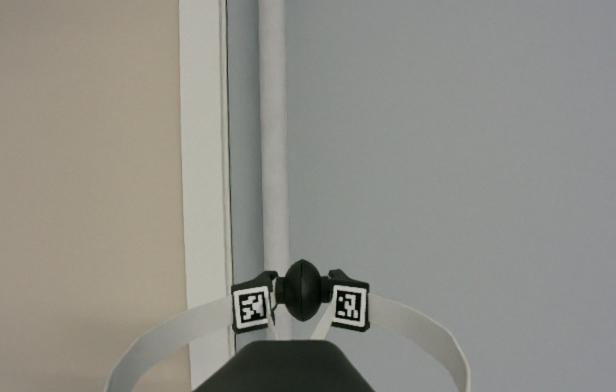

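>>> move(
  r2={"base": {"translate_m": 0.2, "strafe_m": 0.03}, "joints": {"gripper_m": 0.09}, "contact_limits": {"translate_m": 0.2}},
  blocking=false,
)

>>> wait(
  seconds=3,
)

>>> wait(
  seconds=1,
  cameras=["r2_wrist_camera"],
)

Scene clock: 241.93 s.
move: r2 moving
r1: as last shown
r1.base_tilt: forward=-1.6 right=+1.3
r1.lidar_m: 0.84 0.89 1.13 2.31 2.42 2.09 1.99 2.08 2.47 2.39 1.14 0.91
r1.motor_effort: lift_m=+23(23) arm_m=-4(4) wheel_0=-1(1) wheel_1=+0(1) wheel_2=+1(1)
r1.servo_current: wrist_yaw_rad=59(65) wrist_pitch_rad=39(52) wrist_roll_rad=52(65) gripper_m=39(46)
r1.wrist_depth_mm: 634 634 640 - - - - / - - - - - - - / - - - - - - - / - - - - - - - / - - - - - - - / - 193 - - 182 195 - / - - - 142 - - -
r2.base_odometry: x=-3.464 y=-1.196 heading=-2.899
r2.turned_by_wheels: +0.000
r2.turned_by_imu: +0.001
r2.base_tilt: forward=-0.7 right=+0.1
r2.lidar_m: 0.81 0.92 1.32 1.93 2.03 2.91 1.52 1.53 2.89 2.79 1.22 0.89
r2.base_status: translate_m moving; strafe_m moving
r2.joint_positions: lift_m=+0.780 arm_m=+0.165 wrist_yaw_rad=+0.002 wrist_pitch_rad=+0.001 wrist_roll_rad=+0.000 gripper_m=-0.003
r2.joint_status: gripper_m moving
r2.measured_speeds: translate_m=+0.121 strafe_m=+0.017 rotate_rad=+0.000 lift_m=+0.000 arm_m=+0.000 wrist_yaw_rad=+0.000 wrist_pitch_rad=+0.000 wrist_roll_rad=+0.000
r2.motor_effort: lift_m=+20(21) arm_m=+4(5) wheel_0=+8(8) wheel_1=+8(9) wheel_2=-12(12)
r2.servo_current: wrist_yaw_rad=52(52) wrist_pitch_rad=39(46) wrist_roll_rad=46(65) gripper_m=117(117)
r2.contact_limits: translate_m 0.2
r2.hand_pose: x=+0.6245 y=-0.0868 z=+0.9577 quat_wxyz=(+1.000, +0.000, +0.001, +0.001) (m; r2's base frame)
r2.wrist_depth_mm: - - 477 410 - - - / - - 480 407 - - - / - - 480 413 - - - / - - 480 410 - - - / - - 484 410 - - - / - - 186 193 175 - - / - 120 492 - - - -
pictures: none

Scene clock: 243.50 s.
earlier move: r2 done
r1.base_odometry: x=-1.057 y=+1.146 heading=-2.383
r1.turned_by_wheels: +0.000
r1.turned_by_imu: +0.000
r1.base_tilt: forward=-1.6 right=+1.3
r1.lidar_m: 0.84 0.89 1.11 2.33 2.38 2.05 1.98 2.12 2.49 2.38 1.12 0.90
r1.base_status: not commanded
r1.joint_positions: lift_m=+0.660 arm_m=+0.000 wrist_yaw_rad=+0.002 wrist_pitch_rad=+0.002 wrist_roll_rad=+1.568 gripper_m=+0.140
r1.joint_status: not commanded
r1.measured_speeds: all 0
r1.motor_effort: lift_m=+23(23) arm_m=-4(4) wheel_0=-1(1) wheel_1=+0(1) wheel_2=+1(1)
r1.servo_current: wrist_yaw_rad=59(65) wrist_pitch_rad=39(52) wrist_roll_rad=59(65) gripper_m=46(52)
r1.hand_pose: x=+0.4595 y=-0.0868 z=+0.8372 quat_wxyz=(+0.708, +0.706, +0.002, +0.000) (m; r1's base frame)
r1.wrist_depth_mm: 627 634 634 - - - - / - - - - - - - / - - - - - - - / - - - - - - - / - - - - - - - / - 193 - - 182 193 - / - - - 142 - - -
r2.base_odometry: x=-3.622 y=-1.261 heading=-2.899
r2.turned_by_wheels: +0.000
r2.turned_by_imu: +0.000
r2.base_tilt: forward=-0.7 right=+0.0
r2.lidar_m: 0.65 0.75 1.09 1.90 2.00 2.82 1.66 1.69 2.92 2.39 0.97 0.72
r2.base_status: done
r2.joint_positions: lift_m=+0.780 arm_m=+0.165 wrist_yaw_rad=+0.002 wrist_pitch_rad=+0.001 wrist_roll_rad=+0.000 gripper_m=+0.090
r2.joint_status: all done
r2.measured_speeds: all 0
r2.motor_effort: lift_m=+20(21) arm_m=+4(5) wheel_0=+4(9) wheel_1=+3(11) wheel_2=-3(14)
r2.servo_current: wrist_yaw_rad=46(59) wrist_pitch_rad=39(52) wrist_roll_rad=52(65) gripper_m=59(117)
r2.contact_limits: translate_m 0.2
r2.hand_pose: x=+0.6245 y=-0.0868 z=+0.9577 quat_wxyz=(+1.000, +0.000, +0.001, +0.001) (m; r2's base frame)
r2.wrist_depth_mm: 330 310 315 306 304 300 293 / 330 312 315 309 306 300 294 / 334 327 319 247 309 301 296 / 336 329 320 246 307 303 297 / 340 330 324 246 310 307 300 / 342 336 193 242 198 306 303 / 343 338 322 - 314 309 303
wait: 1.57 of 3 s (r2 has come to rest)
pictures: none

Scene clock: 244.50 s.
r1.base_odometry: x=-1.057 y=+1.146 heading=-2.383
r1.turned_by_wheels: +0.000
r1.turned_by_imu: +0.000
r1.base_tilt: forward=-1.6 right=+1.3
r1.lidar_m: 0.84 0.89 1.12 2.31 2.42 2.09 1.99 2.09 2.47 2.38 1.12 0.90
r1.base_status: not commanded
r1.joint_positions: lift_m=+0.660 arm_m=+0.000 wrist_yaw_rad=+0.002 wrist_pitch_rad=+0.002 wrist_roll_rad=+1.568 gripper_m=+0.140
r1.joint_status: not commanded
r1.measured_speeds: all 0
r1.motor_effort: lift_m=+23(23) arm_m=-3(4) wheel_0=-1(1) wheel_1=+0(1) wheel_2=+1(1)
r1.servo_current: wrist_yaw_rad=72(65) wrist_pitch_rad=33(52) wrist_roll_rad=46(65) gripper_m=39(52)
r1.hand_pose: x=+0.4595 y=-0.0868 z=+0.8372 quat_wxyz=(+0.708, +0.706, +0.002, +0.000) (m; r1's base frame)
r1.wrist_depth_mm: 627 634 640 - - - - / - - - - - - - / - - - - - - - / - - - - - - - / - - - - - - - / - 193 - - 182 194 - / - - - 143 - - -
r2.base_odometry: x=-3.622 y=-1.261 heading=-2.899
r2.turned_by_wheels: +0.000
r2.turned_by_imu: +0.000
r2.base_tilt: forward=-0.7 right=+0.1
r2.lidar_m: 0.61 0.74 1.08 1.87 2.03 2.85 1.70 1.69 2.91 2.37 0.99 0.73
r2.base_status: done
r2.joint_positions: lift_m=+0.780 arm_m=+0.165 wrist_yaw_rad=+0.002 wrist_pitch_rad=+0.001 wrist_roll_rad=+0.000 gripper_m=+0.090
r2.joint_status: all done
r2.measured_speeds: all 0
r2.motor_effort: lift_m=+20(21) arm_m=+4(5) wheel_0=+4(9) wheel_1=+3(11) wheel_2=-3(14)
r2.servo_current: wrist_yaw_rad=52(59) wrist_pitch_rad=39(52) wrist_roll_rad=46(65) gripper_m=59(117)
r2.contact_limits: translate_m 0.2
r2.hand_pose: x=+0.6245 y=-0.0868 z=+0.9577 quat_wxyz=(+1.000, +0.000, +0.001, +0.001) (m; r2's base frame)
r2.wrist_depth_mm: 330 309 317 306 306 297 293 / 332 309 317 310 306 298 294 / 334 327 317 247 307 300 297 / 338 329 322 246 310 304 298 / 338 330 320 246 309 306 300 / 338 334 193 242 198 306 301 / 342 336 322 - 312 306 303
wait: 1.00 s; at rest by 0.27 s
pictures: r2_wrist_camera
Images, in order (width x height): r2_wrist_camera 616x392.

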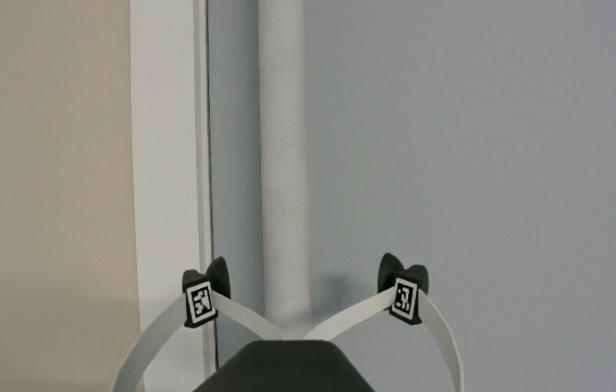

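>>> move(
  r2={"base": {"translate_m": 0.082, "strafe_m": 0.014}, "pace": "slow", "contact_limits": {"translate_m": 0.2}},
  blocking=false,
)

>>> wait(
  seconds=3,
)

>>> move(
  r2={"joints": {"gripper_m": -0.03}},
  blocking=false,
)

>>> wait(
  seconds=3,
  cameras=["r2_wrist_camera"],
)

Scene clock: 249.97 s.
move: r2 moving
r1: as last shown
r1.lidar_m: 0.85 0.89 1.12 2.32 2.40 2.09 2.00 2.11 2.49 2.37 1.11 0.90
r1.motor_effort: lift_m=+23(23) arm_m=-3(4) wheel_0=-1(1) wheel_1=+1(1) wheel_2=+1(1)
r1.servo_current: wrist_yaw_rad=46(65) wrist_pitch_rad=39(46) wrist_roll_rad=52(65) gripper_m=39(46)
r1.wrist_depth_mm: 627 634 634 - - - - / - - - - - - - / - - - - - - - / - - - - - - - / - - - - - - - / - 192 - - 182 194 - / - - - 142 - - -
r2.base_odometry: x=-3.634 y=-1.266 heading=-2.899
r2.turned_by_wheels: +0.000
r2.turned_by_imu: +0.001
r2.base_tilt: forward=-0.7 right=+0.0
r2.lidar_m: 0.62 0.74 1.05 1.90 2.00 2.85 1.71 1.70 2.94 2.35 0.96 0.73
r2.base_status: translate_m moving; strafe_m moving
r2.joint_positions: lift_m=+0.780 arm_m=+0.165 wrist_yaw_rad=+0.002 wrist_pitch_rad=+0.001 wrist_roll_rad=+0.000 gripper_m=+0.090
r2.joint_status: not commanded
r2.measured_speeds: translate_m=+0.049 strafe_m=+0.008 rotate_rad=+0.002 lift_m=+0.000 arm_m=+0.000 wrist_yaw_rad=+0.000 wrist_pitch_rad=+0.000 wrist_roll_rad=+0.000
r2.motor_effort: lift_m=+20(21) arm_m=+4(4) wheel_0=+2(10) wheel_1=+6(7) wheel_2=-10(11)
r2.servo_current: wrist_yaw_rad=46(59) wrist_pitch_rad=39(39) wrist_roll_rad=33(59) gripper_m=46(59)
r2.contact_limits: translate_m 0.2
r2.hand_pose: x=+0.6245 y=-0.0868 z=+0.9577 quat_wxyz=(+1.000, +0.000, +0.001, +0.001) (m; r2's base frame)
r2.wrist_depth_mm: 319 297 304 233 291 287 282 / 319 300 304 231 296 290 285 / 322 301 307 300 296 293 286 / 325 301 310 231 298 293 289 / 325 319 310 232 300 294 289 / 329 322 195 230 198 294 293 / 332 325 315 - 303 296 293
pictures: none

Scene clock: 251.57 s.
earlier move: r2 done
r1.base_odometry: x=-1.057 y=+1.146 heading=-2.383
r1.turned_by_wheels: +0.000
r1.turned_by_imu: +0.000
r1.base_tilt: forward=-1.6 right=+1.3
r1.lidar_m: 0.85 0.86 1.11 2.33 2.41 2.08 1.98 2.11 2.49 2.40 1.13 0.92
r1.base_status: not commanded
r1.joint_positions: lift_m=+0.660 arm_m=+0.000 wrist_yaw_rad=+0.002 wrist_pitch_rad=+0.002 wrist_roll_rad=+1.568 gripper_m=+0.140
r1.joint_status: not commanded
r1.measured_speeds: all 0
r1.motor_effort: lift_m=+23(23) arm_m=-4(4) wheel_0=-1(1) wheel_1=+0(1) wheel_2=+1(1)
r1.servo_current: wrist_yaw_rad=46(65) wrist_pitch_rad=46(52) wrist_roll_rad=52(65) gripper_m=46(52)
r1.hand_pose: x=+0.4595 y=-0.0868 z=+0.8372 quat_wxyz=(+0.708, +0.706, +0.002, +0.000) (m; r1's base frame)
r1.wrist_depth_mm: 627 634 634 - - - - / - - - - - - - / - - - - - - - / - - - - - - - / - - - - - - - / - 192 - - 182 194 - / - - - 142 - - -
r2.base_odometry: x=-3.698 y=-1.294 heading=-2.900
r2.turned_by_wheels: -0.001
r2.turned_by_imu: +0.006
r2.base_tilt: forward=-0.8 right=+0.1
r2.lidar_m: 0.56 0.66 0.96 1.86 2.00 2.81 1.76 1.74 2.96 2.11 0.86 0.63
r2.base_status: done
r2.joint_positions: lift_m=+0.780 arm_m=+0.165 wrist_yaw_rad=-0.009 wrist_pitch_rad=+0.001 wrist_roll_rad=+0.000 gripper_m=+0.090
r2.joint_status: not commanded
r2.measured_speeds: all 0
r2.motor_effort: lift_m=+20(21) arm_m=+4(5) wheel_0=+6(11) wheel_1=+6(8) wheel_2=-18(19)
r2.servo_current: wrist_yaw_rad=59(72) wrist_pitch_rad=39(46) wrist_roll_rad=46(72) gripper_m=46(59)
r2.contact_limits: translate_m 0.2
r2.hand_pose: x=+0.6234 y=-0.0900 z=+0.9577 quat_wxyz=(+1.000, +0.000, +0.001, -0.005) (m; r2's base frame)
r2.wrist_depth_mm: 244 229 241 158 235 231 228 / 248 231 241 161 235 232 229 / 248 233 243 161 236 234 230 / 250 234 244 162 238 236 231 / 252 236 247 163 240 236 234 / 254 237 206 163 196 237 236 / 255 238 249 - 242 238 236
wait: 1.60 of 3 s (r2 has come to rest)
pictures: none

Scene clock: 252.07 s.
move: r2 moving
r1: as last shown
r1.lidar_m: 0.85 0.89 1.11 2.32 2.41 2.09 1.98 2.11 2.49 2.38 1.11 0.89
r1.servo_current: wrist_yaw_rad=46(65) wrist_pitch_rad=39(46) wrist_roll_rad=52(59) gripper_m=46(52)
r1.wrist_depth_mm: 634 634 640 - - - - / - - - - - - - / - - - - - - - / - - - - - - - / - - - - - - - / - 193 - - 182 194 - / - - - 142 - - -
r2.base_odometry: x=-3.698 y=-1.294 heading=-2.900
r2.turned_by_wheels: +0.000
r2.turned_by_imu: +0.000
r2.base_tilt: forward=-0.8 right=+0.1
r2.lidar_m: 0.53 0.67 0.95 1.85 1.99 2.86 1.77 1.79 2.94 2.12 0.85 0.62
r2.base_status: not commanded
r2.joint_positions: lift_m=+0.780 arm_m=+0.165 wrist_yaw_rad=-0.009 wrist_pitch_rad=+0.001 wrist_roll_rad=+0.000 gripper_m=+0.073
r2.joint_status: gripper_m moving
r2.measured_speeds: all 0
r2.motor_effort: lift_m=+20(20) arm_m=+4(5) wheel_0=+6(6) wheel_1=+6(6) wheel_2=-18(19)
r2.servo_current: wrist_yaw_rad=72(72) wrist_pitch_rad=39(46) wrist_roll_rad=52(52) gripper_m=163(163)
r2.contact_limits: translate_m 0.2
r2.hand_pose: x=+0.6234 y=-0.0900 z=+0.9577 quat_wxyz=(+1.000, +0.000, +0.001, -0.005) (m; r2's base frame)
r2.wrist_depth_mm: 246 229 239 160 234 231 229 / 247 230 241 161 236 232 229 / 249 233 243 161 236 234 230 / 250 234 244 162 238 234 232 / 253 236 246 163 238 236 234 / 254 237 202 163 192 237 235 / 255 238 249 - 242 239 237
pictures: none

Scene clock: 253.47 s.
earlier move: r2 done
r1.base_odometry: x=-1.057 y=+1.146 heading=-2.383
r1.turned_by_wheels: +0.000
r1.turned_by_imu: +0.000
r1.base_tilt: forward=-1.6 right=+1.3
r1.lidar_m: 0.84 0.87 1.11 2.30 2.41 2.08 1.99 2.11 2.49 2.39 1.11 0.91
r1.base_status: not commanded
r1.joint_positions: lift_m=+0.660 arm_m=+0.000 wrist_yaw_rad=+0.002 wrist_pitch_rad=+0.002 wrist_roll_rad=+1.568 gripper_m=+0.140
r1.joint_status: not commanded
r1.measured_speeds: all 0
r1.motor_effort: lift_m=+23(23) arm_m=-4(4) wheel_0=+0(1) wheel_1=+1(1) wheel_2=+1(1)
r1.servo_current: wrist_yaw_rad=46(65) wrist_pitch_rad=39(52) wrist_roll_rad=39(78) gripper_m=46(52)
r1.hand_pose: x=+0.4595 y=-0.0868 z=+0.8372 quat_wxyz=(+0.708, +0.706, +0.002, +0.000) (m; r1's base frame)
r1.wrist_depth_mm: 634 634 640 - - - - / - - - - - - - / - - - - - - - / - - - - - - - / - - - - - - - / - 193 - - 183 194 - / - - - 142 - - -
r2.base_odometry: x=-3.698 y=-1.294 heading=-2.899
r2.turned_by_wheels: +0.000
r2.turned_by_imu: +0.001
r2.base_tilt: forward=-0.7 right=+0.1
r2.lidar_m: 0.56 0.66 0.94 1.86 2.02 2.81 1.78 1.76 2.95 2.10 0.87 0.65
r2.base_status: not commanded
r2.joint_positions: lift_m=+0.780 arm_m=+0.165 wrist_yaw_rad=-0.005 wrist_pitch_rad=+0.001 wrist_roll_rad=+0.000 gripper_m=-0.029
r2.joint_status: all done
r2.measured_speeds: all 0
r2.motor_effort: lift_m=+20(21) arm_m=+4(5) wheel_0=+1(6) wheel_1=+3(6) wheel_2=-5(19)
r2.servo_current: wrist_yaw_rad=46(78) wrist_pitch_rad=46(46) wrist_roll_rad=39(59) gripper_m=111(280)
r2.contact_limits: translate_m 0.2
r2.hand_pose: x=+0.6239 y=-0.0887 z=+0.9577 quat_wxyz=(+1.000, +0.000, +0.001, -0.002) (m; r2's base frame)
r2.wrist_depth_mm: 246 229 236 154 229 225 222 / 246 229 238 155 230 226 224 / 248 229 240 157 232 228 224 / 249 232 242 158 234 229 225 / 251 234 243 159 235 230 226 / 255 235 185 160 179 231 229 / 255 236 246 - 236 232 230
wait: 1.40 of 3 s (r2 has come to rest)
pictures: r2_wrist_camera
Images, in order (width x height): r2_wrist_camera 616x392.

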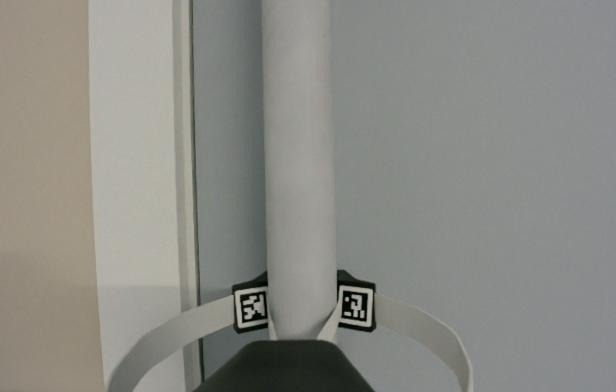

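>>> move(
  r2={"base": {"translate_m": -0.246, "strafe_m": -0.04}, "pace": "slow", "contact_limits": {"translate_m": 0.9}},
  blocking=false,
)

>>> wait(
  seconds=5,
  cameras=["r2_wrist_camera", "r2_head_camera"],
)

Scene clock: 258.20 s.
move: r2 moving
r1: as last shown
r1.lidar_m: 0.85 0.90 1.11 2.31 2.42 2.09 2.00 2.10 2.48 2.39 1.11 0.90
r1.motor_effort: lift_m=+23(23) arm_m=-3(4) wheel_0=+0(1) wheel_1=+1(1) wheel_2=+1(1)
r1.servo_current: wrist_yaw_rad=59(59) wrist_pitch_rad=46(46) wrist_roll_rad=52(72) gripper_m=46(46)
r1.wrist_depth_mm: 634 634 640 - - - - / - - - - - - - / - - - - - - - / - - - - - - - / - - - - - - - / - 193 - - 183 195 - / - - - 143 - - -
r2.base_odometry: x=-3.687 y=-1.290 heading=-2.900
r2.turned_by_wheels: +0.000
r2.turned_by_imu: +0.000
r2.base_tilt: forward=-0.6 right=+0.1
r2.lidar_m: 0.57 0.68 0.97 1.87 1.98 2.85 1.78 1.76 2.96 2.12 0.88 0.64
r2.base_status: translate_m moving; strafe_m moving
r2.joint_positions: lift_m=+0.780 arm_m=+0.165 wrist_yaw_rad=+0.000 wrist_pitch_rad=+0.001 wrist_roll_rad=+0.000 gripper_m=-0.029
r2.joint_status: not commanded
r2.measured_speeds: translate_m=-0.042 strafe_m=-0.010 rotate_rad=+0.006 lift_m=+0.000 arm_m=+0.000 wrist_yaw_rad=+0.057 wrist_pitch_rad=+0.000 wrist_roll_rad=+0.000
r2.motor_effort: lift_m=+21(21) arm_m=-3(5) wheel_0=-7(10) wheel_1=-9(9) wheel_2=+13(13)
r2.servo_current: wrist_yaw_rad=39(52) wrist_pitch_rad=33(46) wrist_roll_rad=46(52) gripper_m=104(111)
r2.contact_limits: translate_m 0.9
r2.hand_pose: x=+0.6244 y=-0.0873 z=+0.9577 quat_wxyz=(+1.000, +0.000, +0.001, +0.000) (m; r2's base frame)
r2.wrist_depth_mm: 257 237 245 163 237 231 228 / 258 239 247 163 237 232 229 / 260 240 249 164 239 234 229 / 260 241 250 166 241 235 231 / 263 244 251 167 241 236 233 / 265 245 184 167 179 237 234 / 266 248 254 - 244 237 236
pictures: none

Scene clock: 261.47 s.
earlier move: r2 done
r1.base_odometry: x=-1.057 y=+1.146 heading=-2.383
r1.turned_by_wheels: +0.000
r1.turned_by_imu: +0.000
r1.base_tilt: forward=-1.6 right=+1.3
r1.lidar_m: 0.94 0.89 1.12 2.32 2.42 2.09 2.00 2.09 2.49 2.39 1.14 0.93
r1.base_status: not commanded
r1.joint_positions: lift_m=+0.660 arm_m=+0.000 wrist_yaw_rad=+0.002 wrist_pitch_rad=+0.002 wrist_roll_rad=+1.568 gripper_m=+0.140
r1.joint_status: not commanded
r1.measured_speeds: all 0
r1.motor_effort: lift_m=+23(23) arm_m=-4(4) wheel_0=-1(1) wheel_1=+0(1) wheel_2=+1(1)
r1.servo_current: wrist_yaw_rad=46(72) wrist_pitch_rad=39(52) wrist_roll_rad=52(72) gripper_m=39(52)
r1.hand_pose: x=+0.4595 y=-0.0868 z=+0.8372 quat_wxyz=(+0.708, +0.706, +0.002, +0.000) (m; r1's base frame)
r1.wrist_depth_mm: - - - - - 1756 1160 / - 854 854 - - - - / - - - - - - - / - - - - - - - / - - - - - - - / - 193 - - 182 195 - / - - - 142 - - -
r2.base_odometry: x=-3.470 y=-1.197 heading=-2.899
r2.turned_by_wheels: +0.000
r2.turned_by_imu: -0.004
r2.base_tilt: forward=-0.6 right=+0.0
r2.lidar_m: 0.57 0.92 1.32 1.92 2.07 2.91 1.55 1.52 2.91 2.80 1.14 0.65
r2.base_status: done
r2.joint_positions: lift_m=+0.780 arm_m=+0.165 wrist_yaw_rad=+0.008 wrist_pitch_rad=+0.001 wrist_roll_rad=+0.000 gripper_m=-0.029
r2.joint_status: not commanded
r2.measured_speeds: all 0
r2.motor_effort: lift_m=+20(21) arm_m=-5(5) wheel_0=-8(15) wheel_1=-8(14) wheel_2=+15(22)
r2.servo_current: wrist_yaw_rad=59(72) wrist_pitch_rad=46(46) wrist_roll_rad=52(59) gripper_m=117(117)
r2.contact_limits: translate_m 0.9
r2.hand_pose: x=+0.6250 y=-0.0852 z=+0.9577 quat_wxyz=(+1.000, +0.000, +0.001, +0.004) (m; r2's base frame)
r2.wrist_depth_mm: - - 234 162 251 260 270 / - - 236 165 252 263 271 / - - 237 165 254 264 271 / - - 238 166 256 267 273 / - - 240 167 257 267 274 / - - 186 166 179 270 277 / - - 240 - 262 272 279
wait: 3.27 of 5 s (r2 has come to rest)
pictures: r2_head_camera, r2_wrist_camera
Images, in order (width x height): r2_head_camera 420x560, r2_wrist_camera 616x392.

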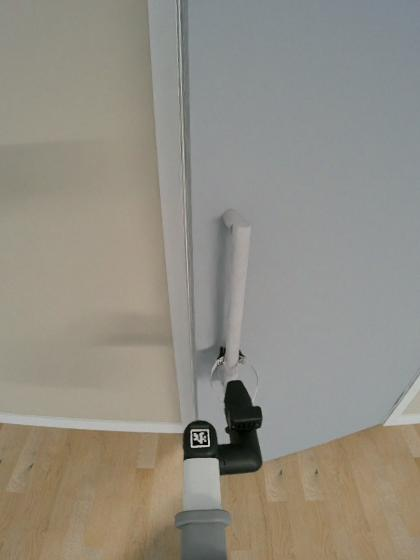

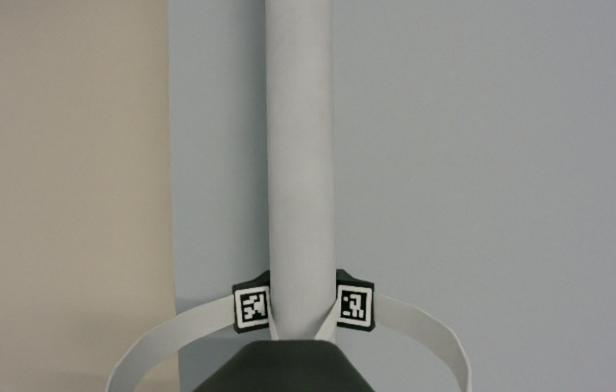

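>>> move(
  r2={"base": {"translate_m": -0.229, "strafe_m": -0.1}, "pace": "slow", "contact_limits": {"translate_m": 0.9}},
  blocking=false,
)

>>> wait(
  seconds=5,
  cameras=["r2_wrist_camera", "r2_head_camera"],
)

Scene clock: 275.43 s.
move: r2 moving
r1: as last shown
r1.base_tilt: forward=-1.6 right=+1.2
r1.lidar_m: 0.93 0.90 1.13 2.32 2.44 2.08 1.99 2.12 2.49 2.39 1.14 0.96
r1.servo_current: wrist_yaw_rad=39(65) wrist_pitch_rad=39(46) wrist_roll_rad=46(59) gripper_m=39(46)
r1.wrist_depth_mm: - - - - - 1808 1182 / - 866 878 - - - - / - - - - - - - / - - - - - - - / - - - - - - - / - 192 - - 182 194 - / - - - 142 - - -
r2.base_odometry: x=-3.459 y=-1.188 heading=-2.899
r2.turned_by_wheels: +0.000
r2.turned_by_imu: +0.001
r2.base_tilt: forward=-0.6 right=+0.1
r2.lidar_m: 0.56 0.93 1.34 1.93 2.06 2.91 1.52 1.50 2.88 2.81 1.14 0.66
r2.base_status: translate_m moving; strafe_m moving
r2.joint_positions: lift_m=+0.780 arm_m=+0.165 wrist_yaw_rad=+0.008 wrist_pitch_rad=+0.001 wrist_roll_rad=+0.000 gripper_m=-0.029
r2.joint_status: not commanded
r2.measured_speeds: translate_m=-0.049 strafe_m=-0.021 rotate_rad=-0.003 lift_m=+0.000 arm_m=+0.000 wrist_yaw_rad=+0.000 wrist_pitch_rad=+0.000 wrist_roll_rad=+0.000
r2.motor_effort: lift_m=+20(21) arm_m=-5(5) wheel_0=-7(12) wheel_1=-10(12) wheel_2=+21(22)
r2.servo_current: wrist_yaw_rad=59(65) wrist_pitch_rad=46(46) wrist_roll_rad=33(59) gripper_m=104(117)
r2.contact_limits: translate_m 0.9
r2.hand_pose: x=+0.6250 y=-0.0852 z=+0.9577 quat_wxyz=(+1.000, +0.000, +0.001, +0.004) (m; r2's base frame)
r2.wrist_depth_mm: - - 235 162 252 264 272 / - - 236 163 254 265 273 / - - 236 165 254 265 276 / - - 238 167 256 268 277 / - - 240 167 257 268 278 / - - 186 167 179 271 281 / - - 241 - 262 274 282
pictures: none

Scene clock: 278.63 s.
earlier move: r2 done
r1.base_odometry: x=-1.057 y=+1.146 heading=-2.383
r1.turned_by_wheels: +0.000
r1.turned_by_imu: +0.000
r1.base_tilt: forward=-1.6 right=+1.3
r1.lidar_m: 0.99 0.91 1.12 2.33 2.41 2.11 2.00 2.09 2.50 2.39 1.13 0.94
r1.base_status: not commanded
r1.joint_positions: lift_m=+0.660 arm_m=+0.000 wrist_yaw_rad=+0.002 wrist_pitch_rad=+0.002 wrist_roll_rad=+1.568 gripper_m=+0.140
r1.joint_status: not commanded
r1.measured_speeds: all 0
r1.motor_effort: lift_m=+23(23) arm_m=-4(4) wheel_0=-1(1) wheel_1=+1(1) wheel_2=+1(1)
r1.servo_current: wrist_yaw_rad=72(78) wrist_pitch_rad=39(52) wrist_roll_rad=39(65) gripper_m=46(52)
r1.hand_pose: x=+0.4595 y=-0.0868 z=+0.8372 quat_wxyz=(+0.708, +0.706, +0.002, +0.000) (m; r1's base frame)
r1.wrist_depth_mm: - - - - - 1708 1160 / - - - - - 1661 1138 / - 1078 1098 - - - 1060 / - - - - - - - / - - - - - - - / - 193 - - 182 195 - / - - - 142 - - -
r2.base_odometry: x=-3.272 y=-1.045 heading=-2.899
r2.turned_by_wheels: +0.000
r2.turned_by_imu: +0.003
r2.base_tilt: forward=-0.6 right=+0.0
r2.lidar_m: 0.56 1.16 1.66 2.04 2.17 3.03 1.30 1.29 2.80 2.69 1.48 0.72
r2.base_status: done
r2.joint_positions: lift_m=+0.780 arm_m=+0.165 wrist_yaw_rad=+0.010 wrist_pitch_rad=+0.001 wrist_roll_rad=+0.000 gripper_m=-0.029
r2.joint_status: not commanded
r2.measured_speeds: all 0
r2.motor_effort: lift_m=+20(21) arm_m=-5(5) wheel_0=-6(12) wheel_1=-6(12) wheel_2=+18(23)
r2.servo_current: wrist_yaw_rad=72(78) wrist_pitch_rad=33(46) wrist_roll_rad=39(59) gripper_m=111(117)
r2.contact_limits: translate_m 0.9
r2.hand_pose: x=+0.6253 y=-0.0844 z=+0.9577 quat_wxyz=(+1.000, +0.000, +0.001, +0.005) (m; r2's base frame)
r2.wrist_depth_mm: - 213 229 162 277 314 345 / - 214 228 163 279 314 355 / - 215 229 164 279 315 349 / - 215 230 167 282 317 357 / - 216 231 166 281 317 359 / - 216 186 167 180 325 364 / - - 229 - 291 336 366
wait: 3.20 of 5 s (r2 has come to rest)
pictures: r2_head_camera, r2_wrist_camera
Images, in order (width x height): r2_head_camera 420x560, r2_wrist_camera 616x392.

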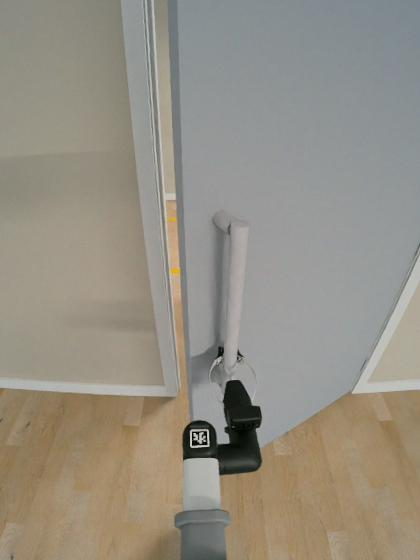

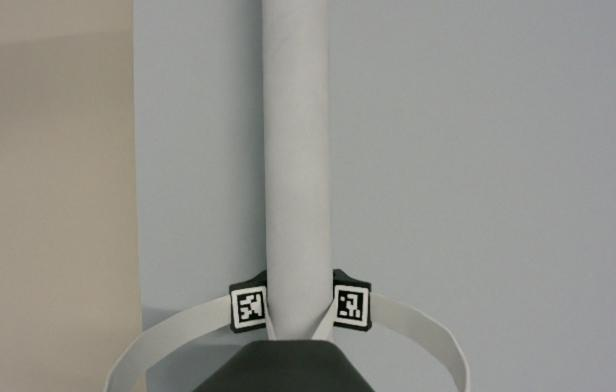

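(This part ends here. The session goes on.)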